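# Assemble two printed parts to match the displayed model

## Task

Join the two printed parts so they match the already assembled example on the stand. The robot must not tip over or be left leaning, or the task fails. Knocking anything over or pushing anything out of the work area also fails it.

## Robot and tools

Robot: a Dexmate Vega with a three-wheeled base (two steering front wheels, one passive rear caster), a Z-folding torso (thigh, shank, chest), a head camera and two 7-joint arms, each with a two-finger gripper and a wrist camera. Cameras: head_camera, left_wrist_camera, right_wrist_camera. It starts in the stand torso posture (hip 0.469, knee 1.617, waist 1.048). Other presets (hip, knee, waist): stand_high 0.78, 1.57, 0.44; lean_20 0.52, 1.05, 0.18; lean_45 0.52, 1.05, -0.26; low_lean_45 0, 0, -0.79. Chest forward lean equals knee - hip - waist. Fold the arms before going to low_lean_45. Fold per arm in key order (shoulder pitch, shoulder yaw, upper arm roll, elbow, forearm roll, wrist pitch, wrist yaw): left 1, 0.5, -0.6, -2.5, 0, -0.9, 0; right -1, -0.5, 0.6, -2.5, 0, 0.9, 0.

Frames (metres): the base frame sits on the floor at the turning point, 0.185 m behind the front axle; x forward, y left, z up. Odometry frame = base frame at scene start. left_hand and right_hand are reported in the base frame as a point between the fingers, 0.033 m inside the closed tips; fingers point along the hand's z, close along its y, the camera side faces -x. Printed hand positions can be off, more so at long reach.

move tool. One call = one action plus an optional "cameras" list (names above or "all"; [] for none; omitted means none when there is an action, all when there is not). An action is either "base" and/or "joints" (optionally with "speeds" or "min_time_s"), or "target" alone (optionally with "min_time_s"). A call with no action just reports state and pictures.
- "base": exactly one key, a relative offset from where the base last measured itself: translate_m (m, forward +, -2 to 2), strafe_m (m, left +, -2 to 2; heading may drift about 0.02 rad), rotate_rad (rad, counter-clockwise from above +, -3.2 to 3.2). Wheels re-steer first (about 0.5 s, up to 1.1 s).
- "joints": a single object mapping joint names to absolute angles in rad, covering torso, both arms, both grippers and head together. Ranges: torso_hip_rad 0 to 1.57; torso_knee_rad 0 to 3.141; torso_waist_rad -1.57 to 1.57 (+ tips chest back). Left arm: shoulder_pitch -3.041 to 3.041 (+ lowers arm), shoulder_yaw -0.423 to 1.523, upper_arm_roll and forearm_roll -3.041 to 3.041, elbow -3.041 to 0.214 (0 straight, negative bends up), wrist_pitch -1.366 to 1.366 (+ tips hand down), wrist_yaw -1.348 to 1.087 (+ left). Right arm mirrors: shoulder_pitch negative lowers, shoulder_yaw -1.523 to 0.423, wrist_pitch negative tips down, wrist_yaw -1.087 to 1.348 (+ still left). Grippers 0 (shut) to 0.785 rad per finger. Head: head_pan_rad -2.792 to 2.792 (+ left), head_tilt_rad and head_camera_tilt_rad about -1.48 to 1.48 (+ down). Torso joints named together arrive together. Top speeds: arms 0.32 rad/s, torso 0.27, head 1.5, grippers 0.75.
- "target": an absolute hand pose for one arm: side ("left"/"right"), x, y, z (m, base frame, -3 to 3), pitch_deg (90 fingers down, 0 level; -30 to 95), heading_deg (0 forward, + counter-clockwise), optional roll_deg (default 0, jaw line level; + clockwise viewed from behind the hand), heading and roll -360 to 360; optional line_only true to demand a straight path. Robot must be still. The plan is checked against the robot body only, not the scene; if it fails nothing moves and the status says "refused". Otherwise "reached" (within 10 mm, 2 deg) or "short" with the error; after "short (part of ...)" resend it. Non-straight paths are arcs that can swing the elbow wide or flip the hand.
- "speeds": caps per base motion: translate_m/strafe_m 0.04 to 0.3 m/s, rotate_rad 0.1 to 0.6 rad/s. "min_time_s" 0.1 to 8 s: minimum duration of arm and head motions.

wait(seconds 0 to 10, cameras) lets time pass. zoom_image(camera, region [x0,y0,x1,y1] pixels, at most 504 square) enlarges part of the latest image. read_manual gives licence texts only. finished_scene ends the scene for good; the assembly must stay done without the robot.

Results: "move" reads "done" or the worst status. base_status, joint_status, left_hand_status, right_hand_status: done, off_target (resting away, may still push), contact_stop (arm pushed near full torque about 0.6 s; the whole group - torso, left arm, or right arm - stops and drops targets), contact_stop_at_<key>, time_out, not_followed (a self-collision check withheld the arm; "joint command not followed" / "pose unreachable", with a "cause:" line), limit_stop_at_motor_heat, unfinished. on_its_own lists unrequested behaviour. base_odometry counts wheel turns only; compare turned_by_wheels and turned_by_imu: an IMU turn over 0.03 rad after a straight or sideways drive suggests a bump. A count near 0.000 means blocked or a wheel could not steer; a rotate can free it. base_tilt gives forward/right lean in degrees (about 2 deg bias). MOTOR HOT appears at 65 °C; at 80 °C an OVER-TEMPERATURE FAULT freezes that arm 30 to 60 s. A TORQUE FAULT (contact torque at a joint's load limit) freezes the arm 10 s. A refused call cancels the rest of that reply's move, wait and finished_scene calls.

Gripper: open pads make a V; gap is about 0.24 x angle - 0.002 m at the hand point (0.18 x at the wrist end, 0.3 x at the tips). Gripper angle does not prove a grasp; check the cameras. Commanding below the fitting angle squeezes; too hard can eject a part. Level hand carries about 4 kg.

Avoid: tipping the robot (nothing prevents it, and it cannot recover), driving into furniture (the base keeps pushing), arms striking the base or table, arms pressing or colliding hard with each other (can end the scene), dropping or flinging parts, letting parts fall far, releasing a moving part, slamming into fixed objects. After any stop, back the arm off first. Time spent thinking lets the scene run on.

Each tool is called after ">>>" as a command line: name --argument value for each argument, lists and objects as JSON in quotes; but a table of rows of numbers goes row by row, as --pt "numbers of a row", without its own name.

## Session

>>> move

Scene clock: 0.00 s.
Joint torques (N m): no reading
base_odometry: x=+0.000 y=+0.000 heading=+0.000
turned_by_wheels: +0.000
turned_by_imu: +0.000
base_tilt: forward=+0.1 right=+1.3
base_status: not commanded
joint_positions: torso_hip_rad=+0.469 torso_knee_rad=+1.617 torso_waist_rad=+1.048 left_shoulder_pitch_rad=+2.204 left_shoulder_yaw_rad=-0.008 left_upper_arm_roll_rad=+0.009 left_elbow_rad=-1.109 left_forearm_roll_rad=-0.008 left_wrist_pitch_rad=-0.516 left_wrist_yaw_rad=-0.007 left_gripper_rad=+0.005 right_shoulder_pitch_rad=-2.217 right_shoulder_yaw_rad=-0.004 right_upper_arm_roll_rad=+0.011 right_elbow_rad=-1.094 right_forearm_roll_rad=+0.005 right_wrist_pitch_rad=+0.504 right_wrist_yaw_rad=-0.007 right_gripper_rad=+0.005 head_pan_rad=+0.000 head_tilt_rad=+0.000 head_camera_tilt_rad=+0.000
joint_status: not commanded
chest: x=-0.0111 y=+0.0000 z=+1.4155 quat_wxyz=(+0.999, +0.000, +0.050, +0.000) (m; base frame)
left_hand: x=+0.1808 y=+0.2190 z=+0.6328 quat_wxyz=(+0.431, -0.004, +0.902, -0.009) pitch_deg=+38.9 heading_deg=-0.9 roll_deg=-1.4 back=up (m; base frame)
right_hand: x=+0.1599 y=-0.2418 z=+0.6217 quat_wxyz=(+0.413, +0.004, +0.911, -0.009) pitch_deg=+41.2 heading_deg=-1.6 roll_deg=-1.1 back=up (m; base frame)
pictures: head_camera, left_wrist_camera, right_wrist_camera

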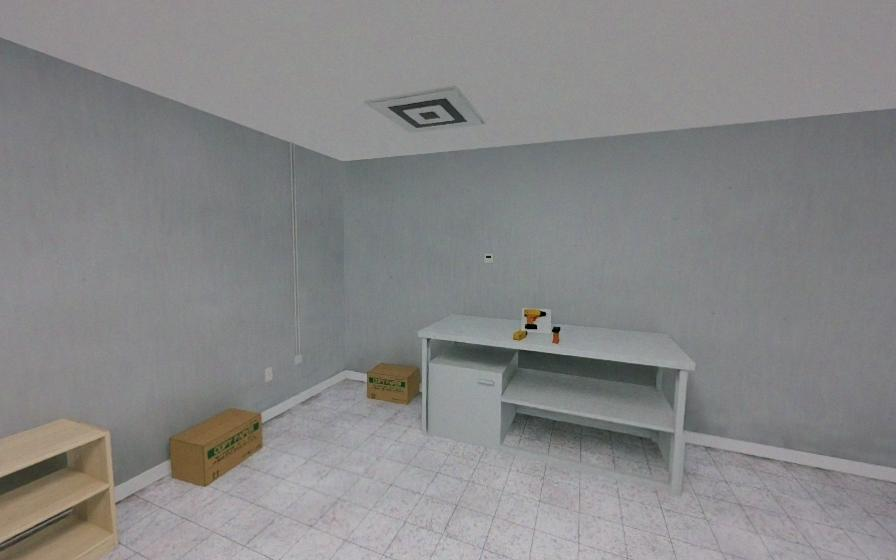

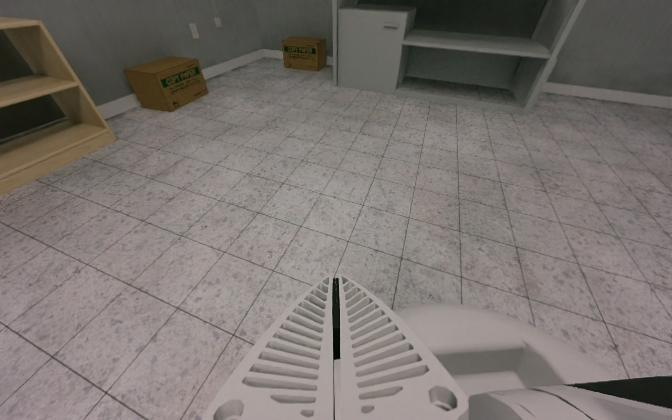

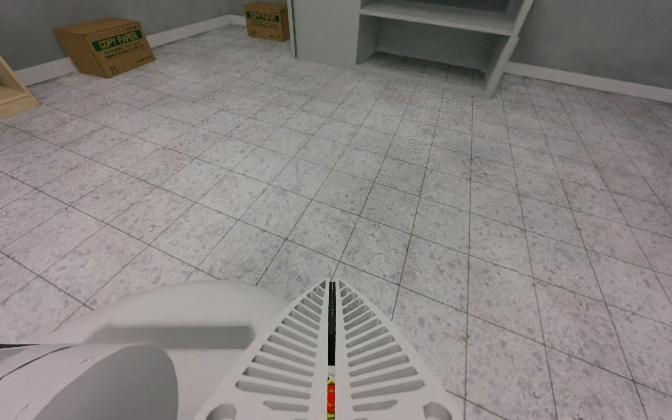

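>>> zoom_image --camera "head_camera" --region '[490, 295, 590, 355]'

>>> zoom_image --camera "head_camera" --region '[400, 290, 720, 500]'

Scaled by 5.040 from the camera's 896x560 image, which has a finer 960x600 frame.

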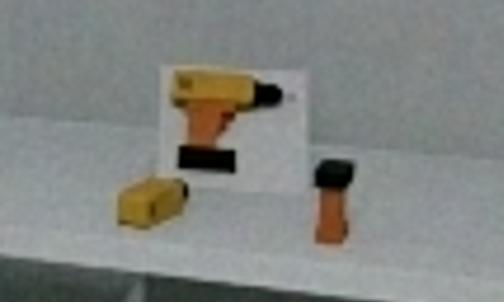

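Scaled by 1.575 from the camera's 896x560 image, which has a finer 960x600 frame.

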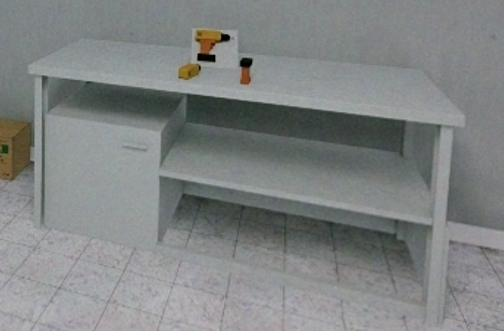

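>>> move --base '{"rotate_rad": -0.207}' --joints '{"head_camera_tilt_rad": 0.5}'

>>> move --base '{"translate_m": 1.4}'

>>> move --base '{"rotate_rad": -0.193}' --cameras '["head_camera"]'

Scene clock: 17.40 s.
Joint torques (N m): left_arm=[4 -0.62 -0.06 -4.94 -0.01 -2.13 0.02] | right_arm=[-6.75 -2.37 1.49 -1.97 0.07 2.14 0.17]
move: done
base_odometry: x=+0.000 y=+0.000 heading=-0.207
turned_by_wheels: -0.207
turned_by_imu: -0.202
base_tilt: forward=+0.1 right=+1.3
base_status: done
joint_positions: torso_hip_rad=+0.469 torso_knee_rad=+1.617 torso_waist_rad=+1.048 left_shoulder_pitch_rad=+2.204 left_shoulder_yaw_rad=-0.008 left_upper_arm_roll_rad=+0.009 left_elbow_rad=-1.109 left_forearm_roll_rad=-0.008 left_wrist_pitch_rad=-0.516 left_wrist_yaw_rad=-0.007 left_gripper_rad=+0.005 right_shoulder_pitch_rad=-2.217 right_shoulder_yaw_rad=-0.004 right_upper_arm_roll_rad=+0.011 right_elbow_rad=-1.094 right_forearm_roll_rad=+0.005 right_wrist_pitch_rad=+0.504 right_wrist_yaw_rad=-0.007 right_gripper_rad=+0.005 head_pan_rad=+0.000 head_tilt_rad=+0.000 head_camera_tilt_rad=+0.500
joint_status: all done
chest: x=-0.0111 y=+0.0000 z=+1.4155 quat_wxyz=(+0.999, +0.000, +0.050, +0.000) (m; base frame)
left_hand: x=+0.1808 y=+0.2190 z=+0.6328 quat_wxyz=(+0.431, -0.004, +0.902, -0.009) pitch_deg=+38.9 heading_deg=-0.9 roll_deg=-1.4 back=up (m; base frame)
right_hand: x=+0.1599 y=-0.2418 z=+0.6217 quat_wxyz=(+0.413, +0.004, +0.911, -0.009) pitch_deg=+41.2 heading_deg=-1.6 roll_deg=-1.1 back=up (m; base frame)
pictures: none

Scene clock: 23.97 s.
Joint torques (N m): left_arm=[4.01 -0.63 0.46 -4.34 0.18 -2.38 -0.15] | right_arm=[-8.11 -0.92 1.03 -1.67 0.24 1.77 0.18]
move: done
base_odometry: x=+1.370 y=-0.291 heading=-0.208
turned_by_wheels: -0.001
turned_by_imu: +0.003
base_tilt: forward=+0.2 right=+1.3
base_status: done
joint_positions: torso_hip_rad=+0.469 torso_knee_rad=+1.617 torso_waist_rad=+1.048 left_shoulder_pitch_rad=+2.204 left_shoulder_yaw_rad=-0.008 left_upper_arm_roll_rad=+0.009 left_elbow_rad=-1.109 left_forearm_roll_rad=-0.008 left_wrist_pitch_rad=-0.516 left_wrist_yaw_rad=-0.007 left_gripper_rad=+0.005 right_shoulder_pitch_rad=-2.217 right_shoulder_yaw_rad=-0.004 right_upper_arm_roll_rad=+0.011 right_elbow_rad=-1.094 right_forearm_roll_rad=+0.005 right_wrist_pitch_rad=+0.504 right_wrist_yaw_rad=-0.007 right_gripper_rad=+0.005 head_pan_rad=+0.000 head_tilt_rad=+0.000 head_camera_tilt_rad=+0.500
joint_status: not commanded
chest: x=-0.0111 y=+0.0000 z=+1.4155 quat_wxyz=(+0.999, +0.000, +0.050, +0.000) (m; base frame)
left_hand: x=+0.1808 y=+0.2190 z=+0.6328 quat_wxyz=(+0.431, -0.004, +0.902, -0.009) pitch_deg=+38.9 heading_deg=-0.9 roll_deg=-1.4 back=up (m; base frame)
right_hand: x=+0.1599 y=-0.2418 z=+0.6217 quat_wxyz=(+0.413, +0.004, +0.911, -0.009) pitch_deg=+41.2 heading_deg=-1.6 roll_deg=-1.1 back=up (m; base frame)
pictures: none

Scene clock: 25.77 s.
Joint torques (N m): left_arm=[2.63 1.18 0.2 -3.98 -0.18 -2.15 0.08] | right_arm=[-7.71 -1.94 0.6 -0.86 0.36 1.29 -0.26]
move: done
base_odometry: x=+1.370 y=-0.290 heading=-0.402
turned_by_wheels: -0.193
turned_by_imu: -0.192
base_tilt: forward=-0.1 right=+1.4
base_status: done
joint_positions: torso_hip_rad=+0.469 torso_knee_rad=+1.617 torso_waist_rad=+1.048 left_shoulder_pitch_rad=+2.204 left_shoulder_yaw_rad=-0.008 left_upper_arm_roll_rad=+0.009 left_elbow_rad=-1.109 left_forearm_roll_rad=-0.008 left_wrist_pitch_rad=-0.516 left_wrist_yaw_rad=-0.007 left_gripper_rad=+0.005 right_shoulder_pitch_rad=-2.217 right_shoulder_yaw_rad=-0.004 right_upper_arm_roll_rad=+0.011 right_elbow_rad=-1.094 right_forearm_roll_rad=+0.005 right_wrist_pitch_rad=+0.504 right_wrist_yaw_rad=-0.007 right_gripper_rad=+0.005 head_pan_rad=+0.000 head_tilt_rad=+0.000 head_camera_tilt_rad=+0.500
joint_status: not commanded
chest: x=-0.0111 y=+0.0000 z=+1.4155 quat_wxyz=(+0.999, +0.000, +0.050, +0.000) (m; base frame)
left_hand: x=+0.1808 y=+0.2190 z=+0.6328 quat_wxyz=(+0.431, -0.004, +0.902, -0.009) pitch_deg=+38.9 heading_deg=-0.9 roll_deg=-1.4 back=up (m; base frame)
right_hand: x=+0.1599 y=-0.2418 z=+0.6217 quat_wxyz=(+0.413, +0.004, +0.911, -0.009) pitch_deg=+41.2 heading_deg=-1.6 roll_deg=-1.1 back=up (m; base frame)
pictures: head_camera
camera_calibration:
head_camera: T_world_to_cam=[[-0.00767343, -0.999721, 0.0223267, -0.00180244], [-0.568493, -0.0140068, -0.822569, 1.23339], [0.822652, -0.0190045, -0.568227, 0.867084], [0, 0, 0, 1]] pos_world=[-0.0121496, 0.0319524, 1.50729]

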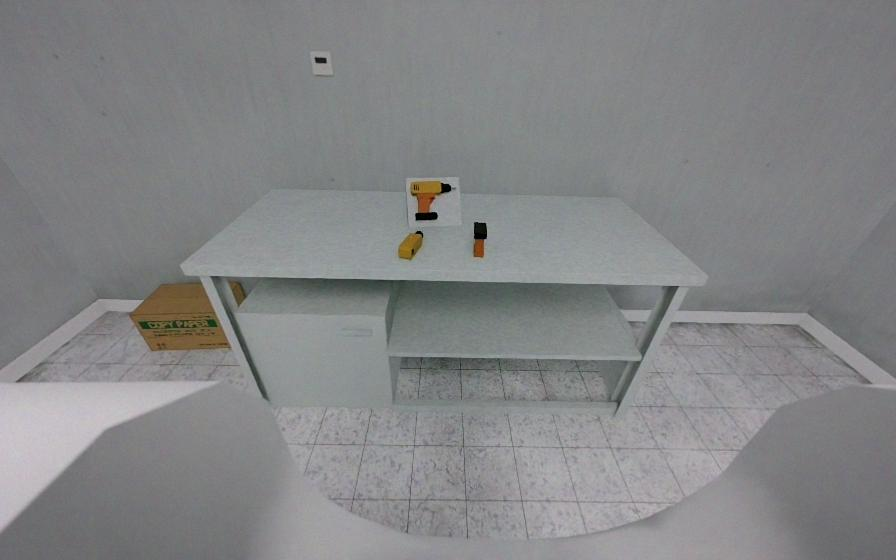

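>>> move --base '{"translate_m": 0.46}' --speeds '{"translate_m": 0.15}' --joints '{"head_camera_tilt_rad": 0.9}' --cameras '["head_camera"]'

>>> zoom_image --camera "head_camera" --region '[360, 80, 560, 240]'

Scene clock: 35.03 s.
Joint torques (N m): left_arm=[3.93 0.54 0.37 -4.28 0.02 -1.9 -0.07] | right_arm=[-8.29 0.66 1.2 -0.95 0.01 0.83 0.07]
move: done
base_odometry: x=+1.793 y=-0.471 heading=-0.403
turned_by_wheels: -0.001
turned_by_imu: +0.002
base_tilt: forward=+0.2 right=+1.4
base_status: done
joint_positions: torso_hip_rad=+0.469 torso_knee_rad=+1.617 torso_waist_rad=+1.048 left_shoulder_pitch_rad=+2.204 left_shoulder_yaw_rad=-0.008 left_upper_arm_roll_rad=+0.009 left_elbow_rad=-1.109 left_forearm_roll_rad=-0.008 left_wrist_pitch_rad=-0.516 left_wrist_yaw_rad=-0.007 left_gripper_rad=+0.005 right_shoulder_pitch_rad=-2.217 right_shoulder_yaw_rad=-0.004 right_upper_arm_roll_rad=+0.011 right_elbow_rad=-1.094 right_forearm_roll_rad=+0.005 right_wrist_pitch_rad=+0.504 right_wrist_yaw_rad=-0.007 right_gripper_rad=+0.005 head_pan_rad=+0.000 head_tilt_rad=+0.000 head_camera_tilt_rad=+0.900
joint_status: all done
chest: x=-0.0111 y=+0.0000 z=+1.4155 quat_wxyz=(+0.999, +0.000, +0.050, +0.000) (m; base frame)
left_hand: x=+0.1808 y=+0.2190 z=+0.6328 quat_wxyz=(+0.431, -0.004, +0.902, -0.009) pitch_deg=+38.9 heading_deg=-0.9 roll_deg=-1.4 back=up (m; base frame)
right_hand: x=+0.1599 y=-0.2418 z=+0.6217 quat_wxyz=(+0.413, +0.004, +0.911, -0.009) pitch_deg=+41.2 heading_deg=-1.6 roll_deg=-1.1 back=up (m; base frame)
pictures: head_camera
camera_calibration:
head_camera: T_world_to_cam=[[0.00157078, -0.999719, 0.023638, -0.00302004], [-0.843886, -0.0140075, -0.53634, 0.787536], [0.53652, -0.0191053, -0.843671, 1.25304], [0, 0, 0, 1]] pos_world=[-0.00768476, 0.0319519, 1.47961]

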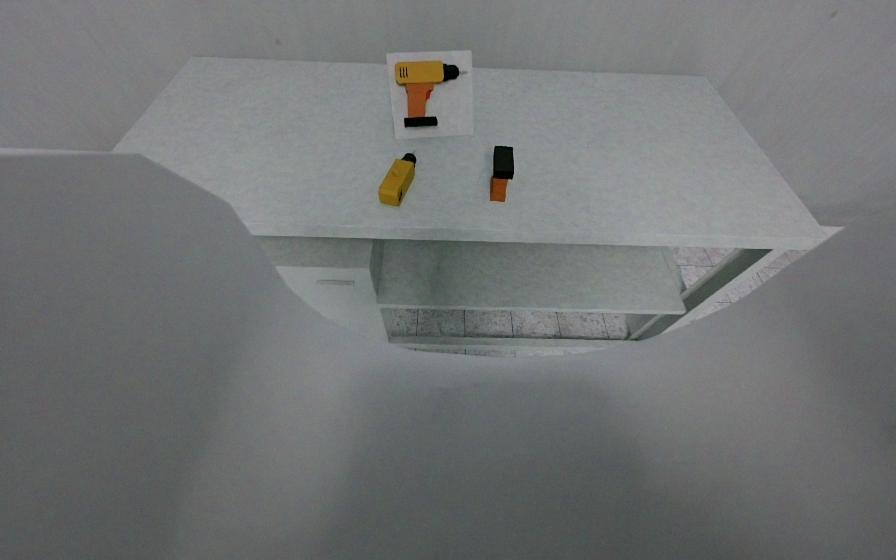

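Scaled by 2.520 from the camera's 896x560 image, which has a finer 960x600 frame.

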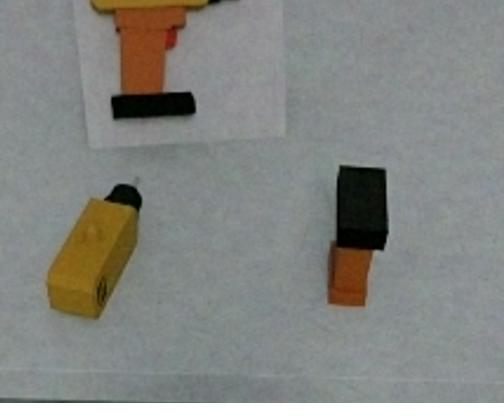

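>>> move --target '{"side":"left","x":0.3,"y":0.25,"z":1.1,"pitch_deg":35,"heading_deg":0}'

>>> move --target '{"side":"right","x":0.3,"y":-0.25,"z":1.1,"pitch_deg":35,"heading_deg":0}' --cameras '["all"]'

Scene clock: 51.47 s.
Joint torques (N m): left_arm=[2.57 -0.22 0.65 -5.31 0.1 -2.57 -0.05] | right_arm=[-9.99 0.81 1.56 -2.16 -0.11 2.16 -0.34]
move: refused
base_odometry: x=+1.793 y=-0.471 heading=-0.403
turned_by_wheels: +0.000
turned_by_imu: +0.001
base_tilt: forward=+0.2 right=+1.4
base_status: not commanded
joint_positions: torso_hip_rad=+0.469 torso_knee_rad=+1.617 torso_waist_rad=+1.048 left_shoulder_pitch_rad=+2.204 left_shoulder_yaw_rad=-0.008 left_upper_arm_roll_rad=+0.009 left_elbow_rad=-1.109 left_forearm_roll_rad=-0.008 left_wrist_pitch_rad=-0.516 left_wrist_yaw_rad=-0.007 left_gripper_rad=+0.005 right_shoulder_pitch_rad=-2.217 right_shoulder_yaw_rad=-0.004 right_upper_arm_roll_rad=+0.011 right_elbow_rad=-1.094 right_forearm_roll_rad=+0.005 right_wrist_pitch_rad=+0.504 right_wrist_yaw_rad=-0.007 right_gripper_rad=+0.005 head_pan_rad=+0.000 head_tilt_rad=+0.000 head_camera_tilt_rad=+0.900
joint_status: not commanded
chest: x=-0.0111 y=+0.0000 z=+1.4155 quat_wxyz=(+0.999, +0.000, +0.050, +0.000) (m; base frame)
left_hand: x=+0.1808 y=+0.2190 z=+0.6328 quat_wxyz=(+0.431, -0.004, +0.902, -0.009) pitch_deg=+38.9 heading_deg=-0.9 roll_deg=-1.4 back=up (m; base frame)
left_hand_status: refused: the best posture that gets there brings the left upper arm within 2.0 cm of the left forearm (limit 2.6). Nothing moved.
right_hand: x=+0.1599 y=-0.2418 z=+0.6217 quat_wxyz=(+0.413, +0.004, +0.911, -0.009) pitch_deg=+41.2 heading_deg=-1.6 roll_deg=-1.1 back=up (m; base frame)
pictures: none

not run: a stop came earlier in this reply.

>>> move --base '{"translate_m": -0.35}'

>>> move --target '{"side":"left","x":0.52,"y":0.25,"z":1.08,"pitch_deg":45,"heading_deg":0}'

>>> move --target '{"side":"right","x":0.52,"y":-0.25,"z":1.08,"pitch_deg":45,"heading_deg":0}' --cameras '["all"]'

Scene clock: 58.23 s.
Joint torques (N m): left_arm=[3.07 1.1 0.62 -5.6 0.2 -2.12 0.05] | right_arm=[-9.39 1.74 2.13 -1.13 0.19 2.41 0]
move: done
base_odometry: x=+1.471 y=-0.333 heading=-0.404
turned_by_wheels: -0.001
turned_by_imu: -0.001
base_tilt: forward=+0.0 right=+1.3
base_status: done
joint_positions: torso_hip_rad=+0.469 torso_knee_rad=+1.617 torso_waist_rad=+1.048 left_shoulder_pitch_rad=+2.204 left_shoulder_yaw_rad=-0.008 left_upper_arm_roll_rad=+0.009 left_elbow_rad=-1.109 left_forearm_roll_rad=-0.008 left_wrist_pitch_rad=-0.516 left_wrist_yaw_rad=-0.007 left_gripper_rad=+0.005 right_shoulder_pitch_rad=-2.217 right_shoulder_yaw_rad=-0.004 right_upper_arm_roll_rad=+0.011 right_elbow_rad=-1.094 right_forearm_roll_rad=+0.005 right_wrist_pitch_rad=+0.504 right_wrist_yaw_rad=-0.007 right_gripper_rad=+0.005 head_pan_rad=+0.000 head_tilt_rad=+0.000 head_camera_tilt_rad=+0.900
joint_status: not commanded
chest: x=-0.0112 y=+0.0000 z=+1.4155 quat_wxyz=(+0.999, +0.000, +0.050, +0.000) (m; base frame)
left_hand: x=+0.1807 y=+0.2190 z=+0.6329 quat_wxyz=(+0.431, -0.004, +0.902, -0.009) pitch_deg=+38.9 heading_deg=-0.9 roll_deg=-1.4 back=up (m; base frame)
right_hand: x=+0.1599 y=-0.2418 z=+0.6217 quat_wxyz=(+0.413, +0.004, +0.911, -0.009) pitch_deg=+41.2 heading_deg=-1.6 roll_deg=-1.1 back=up (m; base frame)
pictures: none

Scene clock: 64.07 s.
Joint torques (N m): left_arm=[-10.17 7.43 -7.5 -5.51 0.67 1.52 -0.33] | right_arm=[-6.94 -0.08 1.29 -1.28 0.27 1.62 -0.01]
move: done
base_odometry: x=+1.471 y=-0.333 heading=-0.404
turned_by_wheels: +0.000
turned_by_imu: +0.002
base_tilt: forward=+0.1 right=+1.6
base_status: not commanded
joint_positions: torso_hip_rad=+0.469 torso_knee_rad=+1.617 torso_waist_rad=+1.048 left_shoulder_pitch_rad=+1.317 left_shoulder_yaw_rad=+1.192 left_upper_arm_roll_rad=+0.228 left_elbow_rad=-2.368 left_forearm_roll_rad=+1.135 left_wrist_pitch_rad=-0.662 left_wrist_yaw_rad=-1.170 left_gripper_rad=+0.005 right_shoulder_pitch_rad=-2.217 right_shoulder_yaw_rad=-0.004 right_upper_arm_roll_rad=+0.011 right_elbow_rad=-1.094 right_forearm_roll_rad=+0.005 right_wrist_pitch_rad=+0.504 right_wrist_yaw_rad=-0.007 right_gripper_rad=+0.005 head_pan_rad=+0.000 head_tilt_rad=+0.000 head_camera_tilt_rad=+0.900
joint_status: not commanded
chest: x=-0.0112 y=+0.0000 z=+1.4155 quat_wxyz=(+0.999, +0.000, +0.050, +0.000) (m; base frame)
left_hand: x=+0.5188 y=+0.2479 z=+1.0766 quat_wxyz=(+0.006, +0.926, +0.002, +0.379) pitch_deg=+45.5 heading_deg=-0.7 roll_deg=-1.0 back=down (m; base frame)
left_hand_status: reached (checked arc [a long move; over the whole arc the hand travels 0.70 m to end 0.56 m from its start, up to 0.18 m off the straight line; left_elbow_rad turns most, 1.26 rad; on the way or at its end the hand turns up to 180 deg from its attitude at the start], planned for 4.3 s): 4 mm and 0.9 deg off.
right_hand: x=+0.1599 y=-0.2418 z=+0.6217 quat_wxyz=(+0.413, +0.004, +0.911, -0.009) pitch_deg=+41.2 heading_deg=-1.6 roll_deg=-1.1 back=up (m; base frame)
pictures: none

Scene clock: 69.93 s.
Joint torques (N m): left_arm=[-9.86 8.51 -7.89 -5.74 0.71 0.99 -0.23] | right_arm=[19.64 -9.56 4.08 -4.13 -0.55 -0.53 0.24]
move: done
base_odometry: x=+1.471 y=-0.333 heading=-0.404
turned_by_wheels: +0.000
turned_by_imu: +0.002
base_tilt: forward=+0.2 right=+1.2
base_status: not commanded
joint_positions: torso_hip_rad=+0.469 torso_knee_rad=+1.617 torso_waist_rad=+1.048 left_shoulder_pitch_rad=+1.313 left_shoulder_yaw_rad=+1.198 left_upper_arm_roll_rad=+0.229 left_elbow_rad=-2.373 left_forearm_roll_rad=+1.140 left_wrist_pitch_rad=-0.663 left_wrist_yaw_rad=-1.175 left_gripper_rad=+0.005 right_shoulder_pitch_rad=-1.317 right_shoulder_yaw_rad=-1.192 right_upper_arm_roll_rad=-0.228 right_elbow_rad=-2.368 right_forearm_roll_rad=-1.136 right_wrist_pitch_rad=+0.663 right_wrist_yaw_rad=+1.170 right_gripper_rad=+0.005 head_pan_rad=+0.000 head_tilt_rad=+0.000 head_camera_tilt_rad=+0.900
joint_status: not commanded
chest: x=-0.0112 y=+0.0000 z=+1.4155 quat_wxyz=(+0.999, +0.000, +0.050, +0.000) (m; base frame)
left_hand: x=+0.5199 y=+0.2500 z=+1.0798 quat_wxyz=(+0.000, +0.924, +0.000, +0.382) pitch_deg=+45.0 heading_deg=+0.0 roll_deg=+0.0 back=down (m; base frame)
right_hand: x=+0.5190 y=-0.2480 z=+1.0767 quat_wxyz=(+0.006, -0.925, +0.003, -0.379) pitch_deg=+45.5 heading_deg=+0.7 roll_deg=+1.0 back=down (m; base frame)
right_hand_status: reached (checked arc [a long move; over the whole arc the hand travels 0.72 m to end 0.58 m from its start, up to 0.18 m off the straight line; right_elbow_rad turns most, 1.28 rad; on the way or at its end the hand turns up to 180 deg from its attitude at the start], planned for 4.3 s): 4 mm and 0.9 deg off.
pictures: head_camera, left_wrist_camera, right_wrist_camera
camera_calibration:
head_camera: T_world_to_cam=[[0.00157174, -0.999719, 0.0236382, -0.00302007], [-0.843841, -0.01401, -0.536411, 0.787558], [0.536591, -0.0191037, -0.843626, 1.25303], [0, 0, 0, 1]] pos_world=[-0.00778471, 0.0319519, 1.47961]
left_wrist_camera: T_world_to_cam=[[-0.0203759, 0.998216, 0.0561216, -0.306802], [0.663704, -0.0284755, 0.747453, -1.07965], [0.747718, 0.0524782, -0.661939, 0.452947], [0, 0, 0, 1]] pos_world=[0.371639, 0.251741, 1.12403]
right_wrist_camera: T_world_to_cam=[[-0.0355385, 0.999316, 0.0102297, 0.248202], [0.652396, 0.0154445, 0.75772, -1.08539], [0.757044, 0.0336021, -0.652499, 0.45727], [0, 0, 0, 1]] pos_world=[0.370753, -0.246634, 1.11825]

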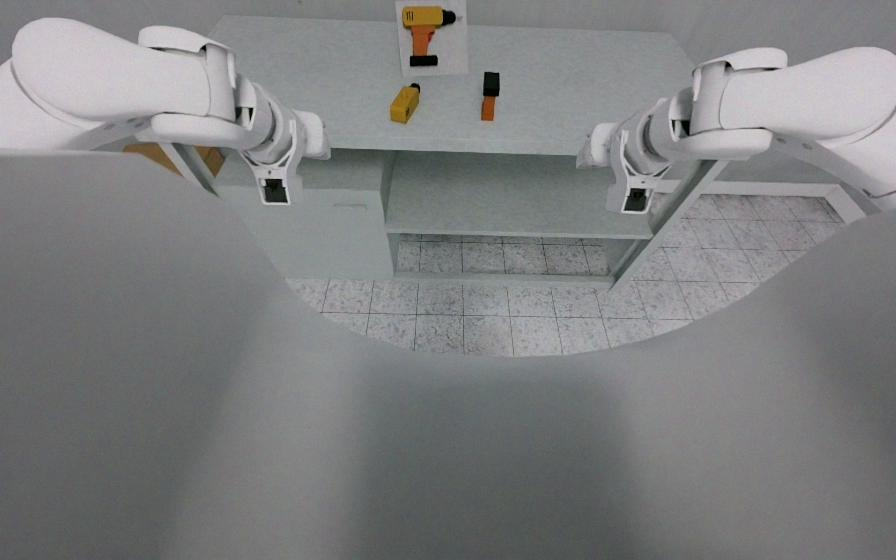

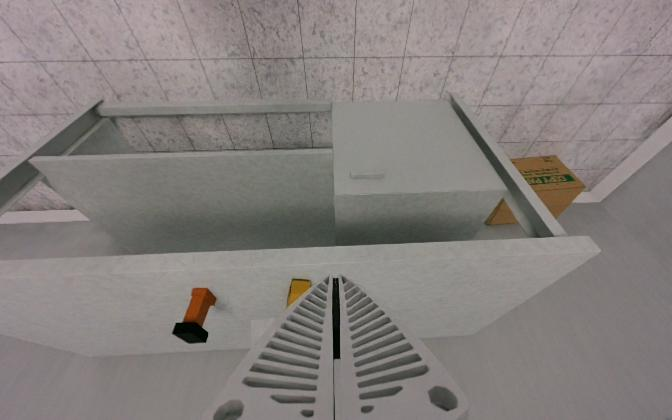

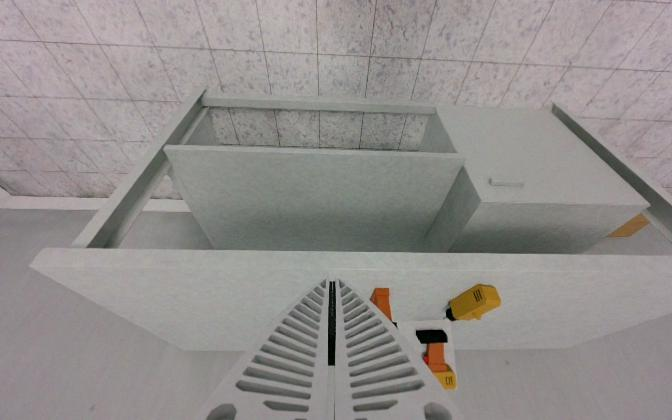

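>>> move --base '{"translate_m": 0.33}' --speeds '{"translate_m": 0.15}'

>>> move --target '{"side":"left","x":0.52,"y":0.2,"z":1.12,"pitch_deg":75,"heading_deg":0}'

>>> move --target '{"side":"right","x":0.52,"y":-0.2,"z":1.12,"pitch_deg":75,"heading_deg":0}' --cameras '["all"]'

Scene clock: 85.73 s.
Joint torques (N m): left_arm=[-9.5 6.63 -7.9 -4.26 0.58 0.77 -0.09] | right_arm=[16.29 -10.63 5.33 -1.07 -0.61 -1.35 0.05]
move: done
base_odometry: x=+1.775 y=-0.463 heading=-0.405
turned_by_wheels: -0.001
turned_by_imu: +0.002
base_tilt: forward=+0.2 right=+1.3
base_status: done
joint_positions: torso_hip_rad=+0.469 torso_knee_rad=+1.617 torso_waist_rad=+1.048 left_shoulder_pitch_rad=+1.313 left_shoulder_yaw_rad=+1.198 left_upper_arm_roll_rad=+0.229 left_elbow_rad=-2.373 left_forearm_roll_rad=+1.140 left_wrist_pitch_rad=-0.663 left_wrist_yaw_rad=-1.175 left_gripper_rad=+0.005 right_shoulder_pitch_rad=-1.313 right_shoulder_yaw_rad=-1.197 right_upper_arm_roll_rad=-0.229 right_elbow_rad=-2.373 right_forearm_roll_rad=-1.141 right_wrist_pitch_rad=+0.663 right_wrist_yaw_rad=+1.175 right_gripper_rad=+0.005 head_pan_rad=+0.000 head_tilt_rad=+0.000 head_camera_tilt_rad=+0.900
joint_status: not commanded
chest: x=-0.0110 y=+0.0000 z=+1.4155 quat_wxyz=(+0.999, +0.000, +0.050, +0.000) (m; base frame)
left_hand: x=+0.5200 y=+0.2500 z=+1.0797 quat_wxyz=(+0.000, +0.924, +0.000, +0.382) pitch_deg=+45.0 heading_deg=+0.0 roll_deg=+0.0 back=down (m; base frame)
right_hand: x=+0.5201 y=-0.2500 z=+1.0799 quat_wxyz=(+0.000, -0.924, +0.000, -0.383) pitch_deg=+45.0 heading_deg=+0.0 roll_deg=+0.0 back=down (m; base frame)
pictures: none

Scene clock: 92.30 s.
Joint torques (N m): left_arm=[-14.3 -0.23 -9.51 0.8 -0.75 -0.5 -0.05] | right_arm=[17.14 -10.31 5.48 -1.12 -0.84 -1.13 0.35]
move: done
base_odometry: x=+1.775 y=-0.463 heading=-0.405
turned_by_wheels: +0.000
turned_by_imu: +0.002
base_tilt: forward=+0.2 right=+1.4
base_status: not commanded
joint_positions: torso_hip_rad=+0.469 torso_knee_rad=+1.617 torso_waist_rad=+1.048 left_shoulder_pitch_rad=-0.181 left_shoulder_yaw_rad=+1.030 left_upper_arm_roll_rad=+1.618 left_elbow_rad=-1.863 left_forearm_roll_rad=+0.297 left_wrist_pitch_rad=-0.711 left_wrist_yaw_rad=-1.348 left_gripper_rad=+0.005 right_shoulder_pitch_rad=-1.313 right_shoulder_yaw_rad=-1.197 right_upper_arm_roll_rad=-0.229 right_elbow_rad=-2.373 right_forearm_roll_rad=-1.141 right_wrist_pitch_rad=+0.663 right_wrist_yaw_rad=+1.175 right_gripper_rad=+0.005 head_pan_rad=+0.000 head_tilt_rad=+0.000 head_camera_tilt_rad=+0.900
joint_status: not commanded
chest: x=-0.0110 y=+0.0000 z=+1.4155 quat_wxyz=(+0.999, +0.000, +0.050, +0.000) (m; base frame)
left_hand: x=+0.5198 y=+0.1998 z=+1.1194 quat_wxyz=(+0.001, +0.991, +0.000, +0.131) pitch_deg=+74.9 heading_deg=-0.2 roll_deg=-0.2 back=down (m; base frame)
left_hand_status: reached (straight line, planned for 5.0 s): 1 mm and 0.1 deg off.
right_hand: x=+0.5201 y=-0.2500 z=+1.0799 quat_wxyz=(+0.000, -0.924, +0.000, -0.383) pitch_deg=+45.0 heading_deg=+0.0 roll_deg=+0.0 back=down (m; base frame)
pictures: none

Scene clock: 98.87 s.
Joint torques (N m): left_arm=[-14.17 -0.92 -9.16 0.26 -0.85 -0.15 -0.18] | right_arm=[27.36 1.56 5.6 1.91 0.85 -1.08 0.25]
move: done
base_odometry: x=+1.775 y=-0.463 heading=-0.405
turned_by_wheels: +0.000
turned_by_imu: +0.002
base_tilt: forward=+0.2 right=+1.4
base_status: not commanded
joint_positions: torso_hip_rad=+0.469 torso_knee_rad=+1.617 torso_waist_rad=+1.048 left_shoulder_pitch_rad=-0.187 left_shoulder_yaw_rad=+1.027 left_upper_arm_roll_rad=+1.624 left_elbow_rad=-1.859 left_forearm_roll_rad=+0.293 left_wrist_pitch_rad=-0.711 left_wrist_yaw_rad=-1.348 left_gripper_rad=+0.005 right_shoulder_pitch_rad=+0.180 right_shoulder_yaw_rad=-1.030 right_upper_arm_roll_rad=-1.617 right_elbow_rad=-1.863 right_forearm_roll_rad=-0.297 right_wrist_pitch_rad=+0.711 right_wrist_yaw_rad=+1.348 right_gripper_rad=+0.005 head_pan_rad=+0.000 head_tilt_rad=+0.000 head_camera_tilt_rad=+0.900
joint_status: not commanded
chest: x=-0.0110 y=+0.0000 z=+1.4155 quat_wxyz=(+0.999, +0.000, +0.050, +0.000) (m; base frame)
left_hand: x=+0.5199 y=+0.1999 z=+1.1198 quat_wxyz=(+0.000, +0.991, +0.000, +0.130) pitch_deg=+75.0 heading_deg=-0.1 roll_deg=-0.1 back=down (m; base frame)
right_hand: x=+0.5199 y=-0.1997 z=+1.1195 quat_wxyz=(+0.001, -0.991, +0.000, -0.132) pitch_deg=+74.9 heading_deg=+0.3 roll_deg=+0.2 back=down (m; base frame)
right_hand_status: reached (straight line, planned for 5.0 s): 1 mm and 0.1 deg off.
pictures: head_camera, left_wrist_camera, right_wrist_camera
camera_calibration:
head_camera: T_world_to_cam=[[0.00157682, -0.999719, 0.0236386, -0.0030209], [-0.84396, -0.0140102, -0.536223, 0.787447], [0.536404, -0.0191045, -0.843745, 1.25309], [0, 0, 0, 1]] pos_world=[-0.00758488, 0.0319519, 1.47961]
left_wrist_camera: T_world_to_cam=[[0.0105279, 0.998219, 0.0587278, -0.278101], [0.948442, -0.0285739, 0.315659, -0.775486], [0.316775, 0.0523767, -0.947054, 1.02538], [0, 0, 0, 1]] pos_world=[0.413618, 0.201741, 1.23221]
right_wrist_camera: T_world_to_cam=[[-0.0333676, 0.999296, 0.0171333, 0.190698], [0.940193, 0.0255702, 0.33968, -0.798881], [0.339003, 0.0274429, -0.940385, 1.02128], [0, 0, 0, 1]] pos_world=[0.411248, -0.198163, 1.22849]

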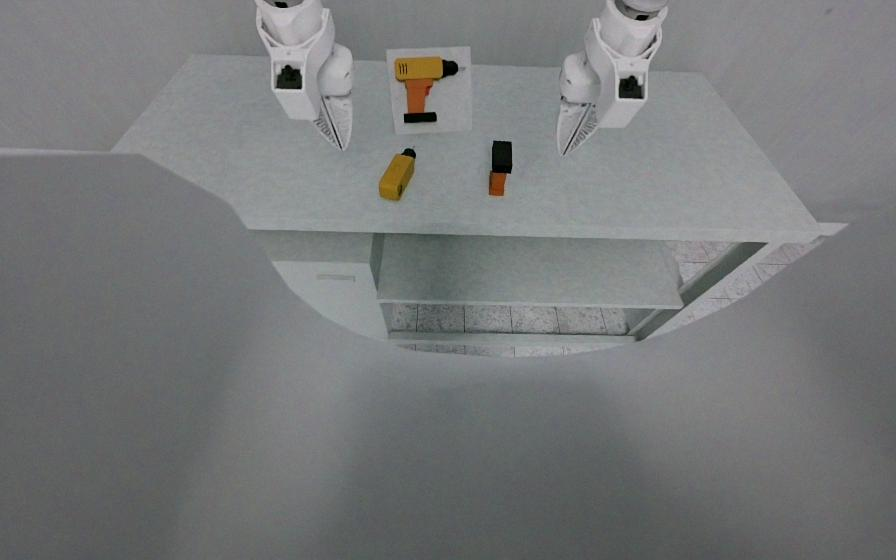

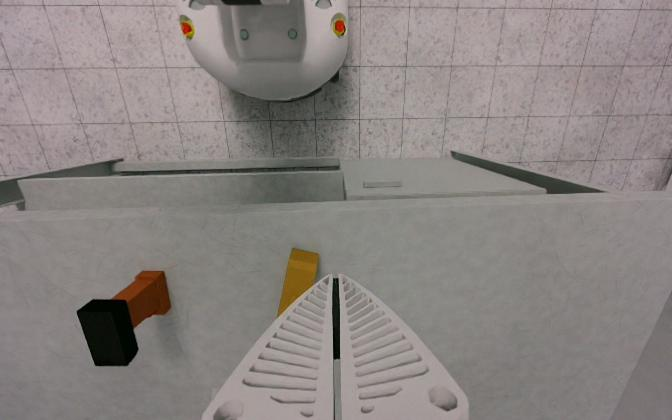

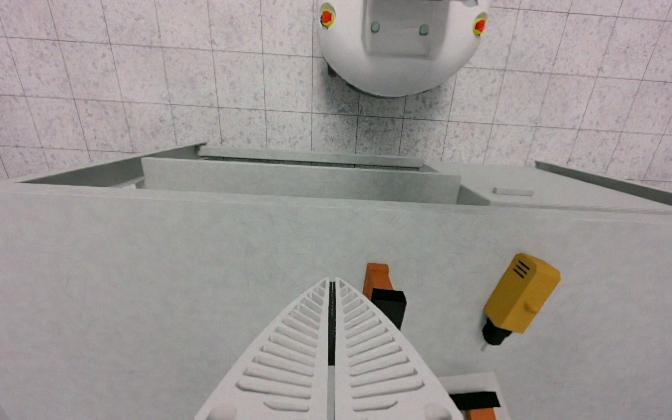

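>>> move --target '{"side":"left","x":0.72,"y":0.3,"z":1.05,"pitch_deg":75,"heading_deg":0}' --cameras '["left_wrist_camera","right_wrist_camera"]'

>>> zoom_image --camera "right_wrist_camera" --region '[340, 230, 600, 410]'

>>> zoom_image --camera "left_wrist_camera" --region '[50, 180, 350, 400]'

Scene clock: 106.00 s.
Joint torques (N m): left_arm=[-14.49 -1.77 -9.77 0.56 -0.85 -0.1 -0.45] | right_arm=[27.58 3.3 6.39 2.72 1.01 -0.09 0.04]
move: refused
base_odometry: x=+1.775 y=-0.463 heading=-0.405
turned_by_wheels: +0.000
turned_by_imu: +0.001
base_tilt: forward=+0.1 right=+1.3
base_status: not commanded
joint_positions: torso_hip_rad=+0.469 torso_knee_rad=+1.617 torso_waist_rad=+1.048 left_shoulder_pitch_rad=-0.187 left_shoulder_yaw_rad=+1.027 left_upper_arm_roll_rad=+1.624 left_elbow_rad=-1.859 left_forearm_roll_rad=+0.293 left_wrist_pitch_rad=-0.711 left_wrist_yaw_rad=-1.348 left_gripper_rad=+0.005 right_shoulder_pitch_rad=+0.186 right_shoulder_yaw_rad=-1.027 right_upper_arm_roll_rad=-1.623 right_elbow_rad=-1.860 right_forearm_roll_rad=-0.293 right_wrist_pitch_rad=+0.711 right_wrist_yaw_rad=+1.348 right_gripper_rad=+0.005 head_pan_rad=+0.000 head_tilt_rad=+0.000 head_camera_tilt_rad=+0.900
joint_status: not commanded
chest: x=-0.0110 y=+0.0000 z=+1.4155 quat_wxyz=(+0.999, +0.000, +0.050, +0.000) (m; base frame)
left_hand: x=+0.5199 y=+0.1999 z=+1.1198 quat_wxyz=(+0.000, +0.991, +0.000, +0.130) pitch_deg=+75.0 heading_deg=-0.1 roll_deg=-0.1 back=down (m; base frame)
left_hand_status: refused: no posture of the arm gets there (left_forearm_roll_rad at its limit): the closest leaves the hand 1.8 cm and 8 deg from the pose. Nothing moved. At pitch 60 a posture exists at this place; the way there is not checked.
right_hand: x=+0.5200 y=-0.1999 z=+1.1200 quat_wxyz=(+0.000, -0.991, +0.000, -0.131) pitch_deg=+75.0 heading_deg=+0.1 roll_deg=+0.1 back=down (m; base frame)
pictures: left_wrist_camera, right_wrist_camera
camera_calibration:
left_wrist_camera: T_world_to_cam=[[0.0105279, 0.998219, 0.0587278, -0.278101], [0.948442, -0.0285739, 0.315659, -0.775486], [0.316775, 0.0523767, -0.947054, 1.02538], [0, 0, 0, 1]] pos_world=[0.413618, 0.201741, 1.23221]
right_wrist_camera: T_world_to_cam=[[-0.0327509, 0.999328, 0.0164488, 0.191293], [0.940866, 0.0252742, 0.337835, -0.797462], [0.337193, 0.0265405, -0.941061, 1.02323], [0, 0, 0, 1]] pos_world=[0.411543, -0.198166, 1.22919]

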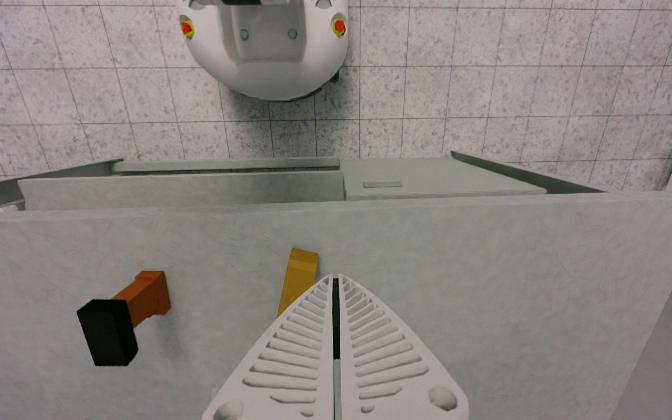

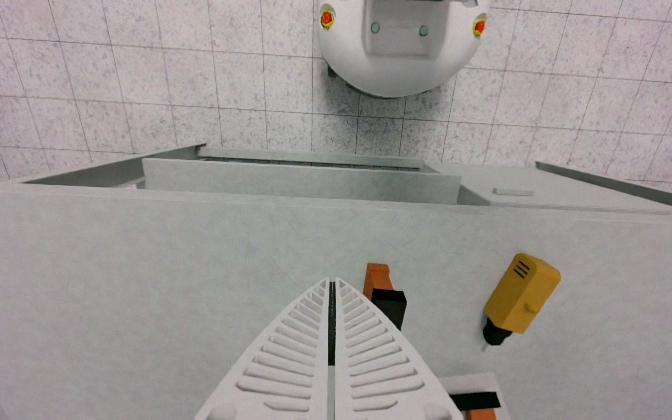

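Scaled by 1.938 from the camera's 672x420 image, which has a finer 960x600 frame.

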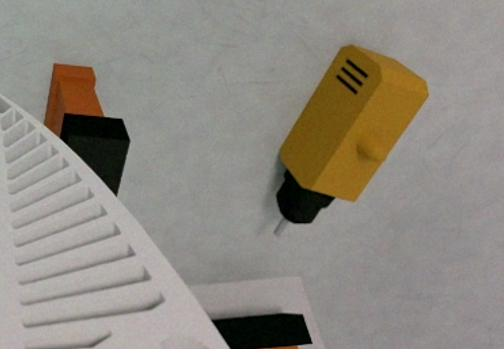

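Scaled by 1.680 from the camera's 672x420 image, which has a finer 960x600 frame.

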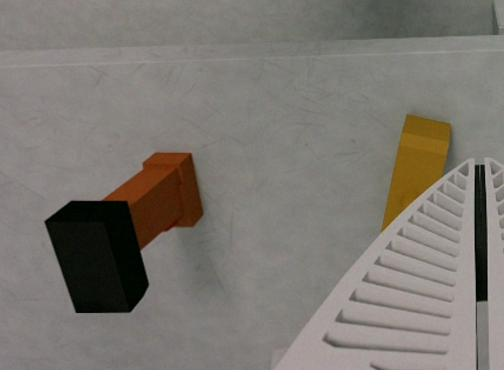

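>>> move --target '{"side":"right","x":0.58,"y":-0.122,"z":1.12,"pitch_deg":90,"heading_deg":0}' --cameras '["head_camera","right_wrist_camera"]'

>>> zoom_image --camera "right_wrist_camera" --region '[170, 200, 600, 420]'

Scene clock: 133.83 s.
Joint torques (N m): left_arm=[-15.58 -1.86 -9.5 0.36 -0.94 0.25 -0.25] | right_arm=[33.58 3.66 1.96 5.06 1.8 0.21 0.16]
move: done
base_odometry: x=+1.775 y=-0.463 heading=-0.405
turned_by_wheels: +0.000
turned_by_imu: +0.002
base_tilt: forward=+0.1 right=+1.4
base_status: not commanded
joint_positions: torso_hip_rad=+0.469 torso_knee_rad=+1.617 torso_waist_rad=+1.048 left_shoulder_pitch_rad=-0.187 left_shoulder_yaw_rad=+1.027 left_upper_arm_roll_rad=+1.624 left_elbow_rad=-1.859 left_forearm_roll_rad=+0.293 left_wrist_pitch_rad=-0.711 left_wrist_yaw_rad=-1.348 left_gripper_rad=+0.005 right_shoulder_pitch_rad=+0.284 right_shoulder_yaw_rad=-0.195 right_upper_arm_roll_rad=-2.047 right_elbow_rad=-0.553 right_forearm_roll_rad=+0.256 right_wrist_pitch_rad=+1.266 right_wrist_yaw_rad=+1.348 right_gripper_rad=+0.005 head_pan_rad=+0.000 head_tilt_rad=+0.000 head_camera_tilt_rad=+0.900
joint_status: not commanded
chest: x=-0.0110 y=+0.0000 z=+1.4155 quat_wxyz=(+0.999, +0.000, +0.050, +0.000) (m; base frame)
left_hand: x=+0.5199 y=+0.1999 z=+1.1198 quat_wxyz=(+0.000, +0.991, +0.000, +0.130) pitch_deg=+75.0 heading_deg=-0.1 roll_deg=-0.1 back=down (m; base frame)
right_hand: x=+0.5796 y=-0.1221 z=+1.1195 quat_wxyz=(+0.000, -1.000, +0.000, +0.001) pitch_deg=+89.9 heading_deg=+0.0 roll_deg=+0.0 (m; base frame)
right_hand_status: reached (straight line, planned for 4.4 s): 1 mm and 0.1 deg off.
pictures: head_camera, right_wrist_camera
camera_calibration:
head_camera: T_world_to_cam=[[0.00157682, -0.999719, 0.0236386, -0.0030209], [-0.84396, -0.0140102, -0.536223, 0.787447], [0.536404, -0.0191045, -0.843745, 1.25309], [0, 0, 0, 1]] pos_world=[-0.00758488, 0.0319519, 1.47961]
right_wrist_camera: T_world_to_cam=[[-0.0270458, 0.999338, 0.0243216, 0.103519], [0.996347, 0.0249774, 0.0816612, -0.600667], [0.0809996, 0.0264414, -0.996363, 1.21094], [0, 0, 0, 1]] pos_world=[0.503186, -0.120466, 1.25307]

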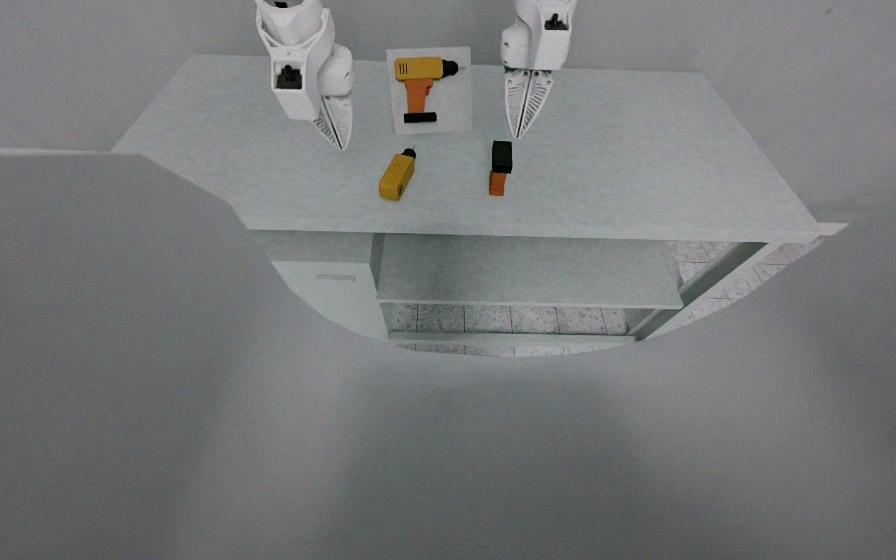

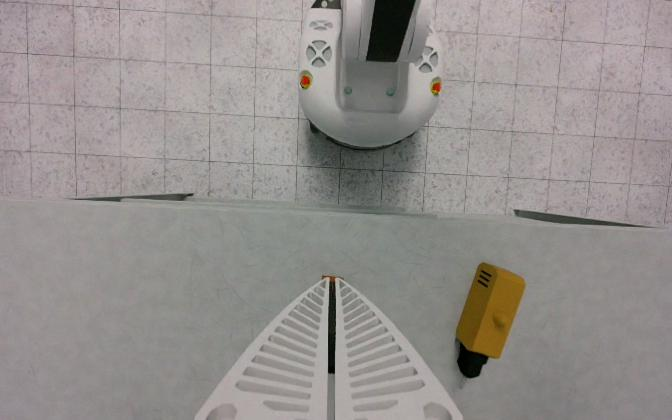

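Scaled by 1.172 from the camera's 672x420 image, which has a finer 960x600 frame.

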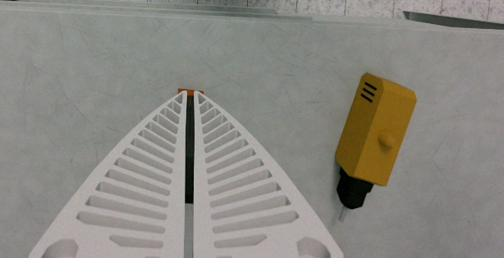

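>>> move --target '{"side":"right","x":0.68,"y":-0.24,"z":1.08,"pitch_deg":90,"heading_deg":0}' --cameras '["head_camera","right_wrist_camera"]'

>>> zoom_image --camera "right_wrist_camera" --region '[350, 150, 650, 350]'

>>> zoom_image --camera "head_camera" --region '[360, 130, 540, 230]'

Scene clock: 149.00 s.
Joint torques (N m): left_arm=[-14.58 -1.09 -10.35 -0.26 -0.86 -0.36 -0.04] | right_arm=[33.64 1.68 2.24 6.3 1.77 -0.19 0.12]
move: refused
base_odometry: x=+1.775 y=-0.463 heading=-0.405
turned_by_wheels: +0.000
turned_by_imu: +0.001
base_tilt: forward=+0.1 right=+1.4
base_status: not commanded
joint_positions: torso_hip_rad=+0.469 torso_knee_rad=+1.617 torso_waist_rad=+1.048 left_shoulder_pitch_rad=-0.187 left_shoulder_yaw_rad=+1.027 left_upper_arm_roll_rad=+1.624 left_elbow_rad=-1.859 left_forearm_roll_rad=+0.293 left_wrist_pitch_rad=-0.711 left_wrist_yaw_rad=-1.348 left_gripper_rad=+0.005 right_shoulder_pitch_rad=+0.284 right_shoulder_yaw_rad=-0.192 right_upper_arm_roll_rad=-2.049 right_elbow_rad=-0.547 right_forearm_roll_rad=+0.259 right_wrist_pitch_rad=+1.268 right_wrist_yaw_rad=+1.348 right_gripper_rad=+0.005 head_pan_rad=+0.000 head_tilt_rad=+0.000 head_camera_tilt_rad=+0.900
joint_status: not commanded
chest: x=-0.0110 y=+0.0000 z=+1.4155 quat_wxyz=(+0.999, +0.000, +0.050, +0.000) (m; base frame)
left_hand: x=+0.5199 y=+0.1999 z=+1.1198 quat_wxyz=(+0.000, +0.991, +0.000, +0.130) pitch_deg=+75.0 heading_deg=-0.1 roll_deg=-0.1 back=down (m; base frame)
right_hand: x=+0.5799 y=-0.1218 z=+1.1199 quat_wxyz=(+0.000, -1.000, +0.000, +0.000) pitch_deg=+90.0 heading_deg=+0.0 roll_deg=+0.0 (m; base frame)
right_hand_status: refused: no posture of the arm gets there (right_wrist_pitch_rad at its limit): the closest leaves the hand 2.9 cm and 31 deg from the pose. Nothing moved. At pitch 75 a posture exists at this place; the way there is not checked.
pictures: head_camera, right_wrist_camera
camera_calibration:
head_camera: T_world_to_cam=[[0.00157682, -0.999719, 0.0236386, -0.0030209], [-0.84396, -0.0140102, -0.536223, 0.787447], [0.536404, -0.0191045, -0.843745, 1.25309], [0, 0, 0, 1]] pos_world=[-0.00758488, 0.0319519, 1.47961]
right_wrist_camera: T_world_to_cam=[[-0.0273859, 0.999323, 0.0245734, 0.10307], [0.996273, 0.0252743, 0.0824729, -0.601953], [0.081796, 0.0267404, -0.99629, 1.21085], [0, 0, 0, 1]] pos_world=[0.503489, -0.120165, 1.25347]

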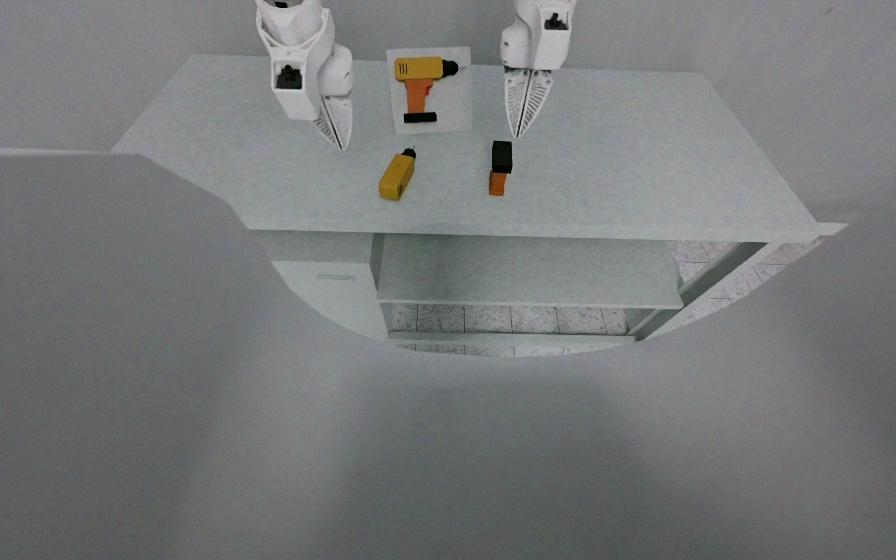

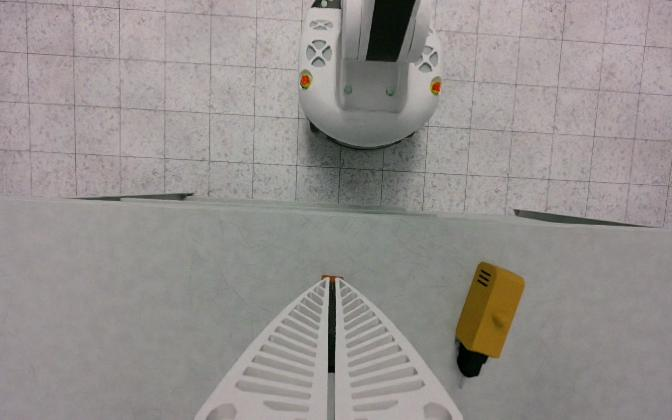

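Scaled by 1.680 from the camera's 672x420 image, which has a finer 960x600 frame.

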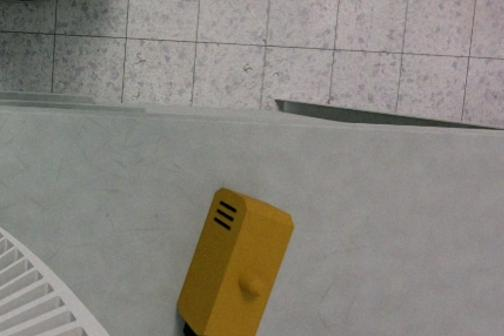

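Scaled by 2.800 from the camera's 896x560 image, which has a finer 960x600 frame.

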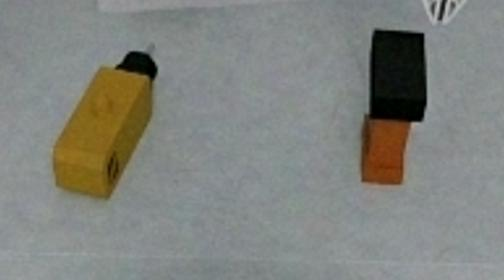

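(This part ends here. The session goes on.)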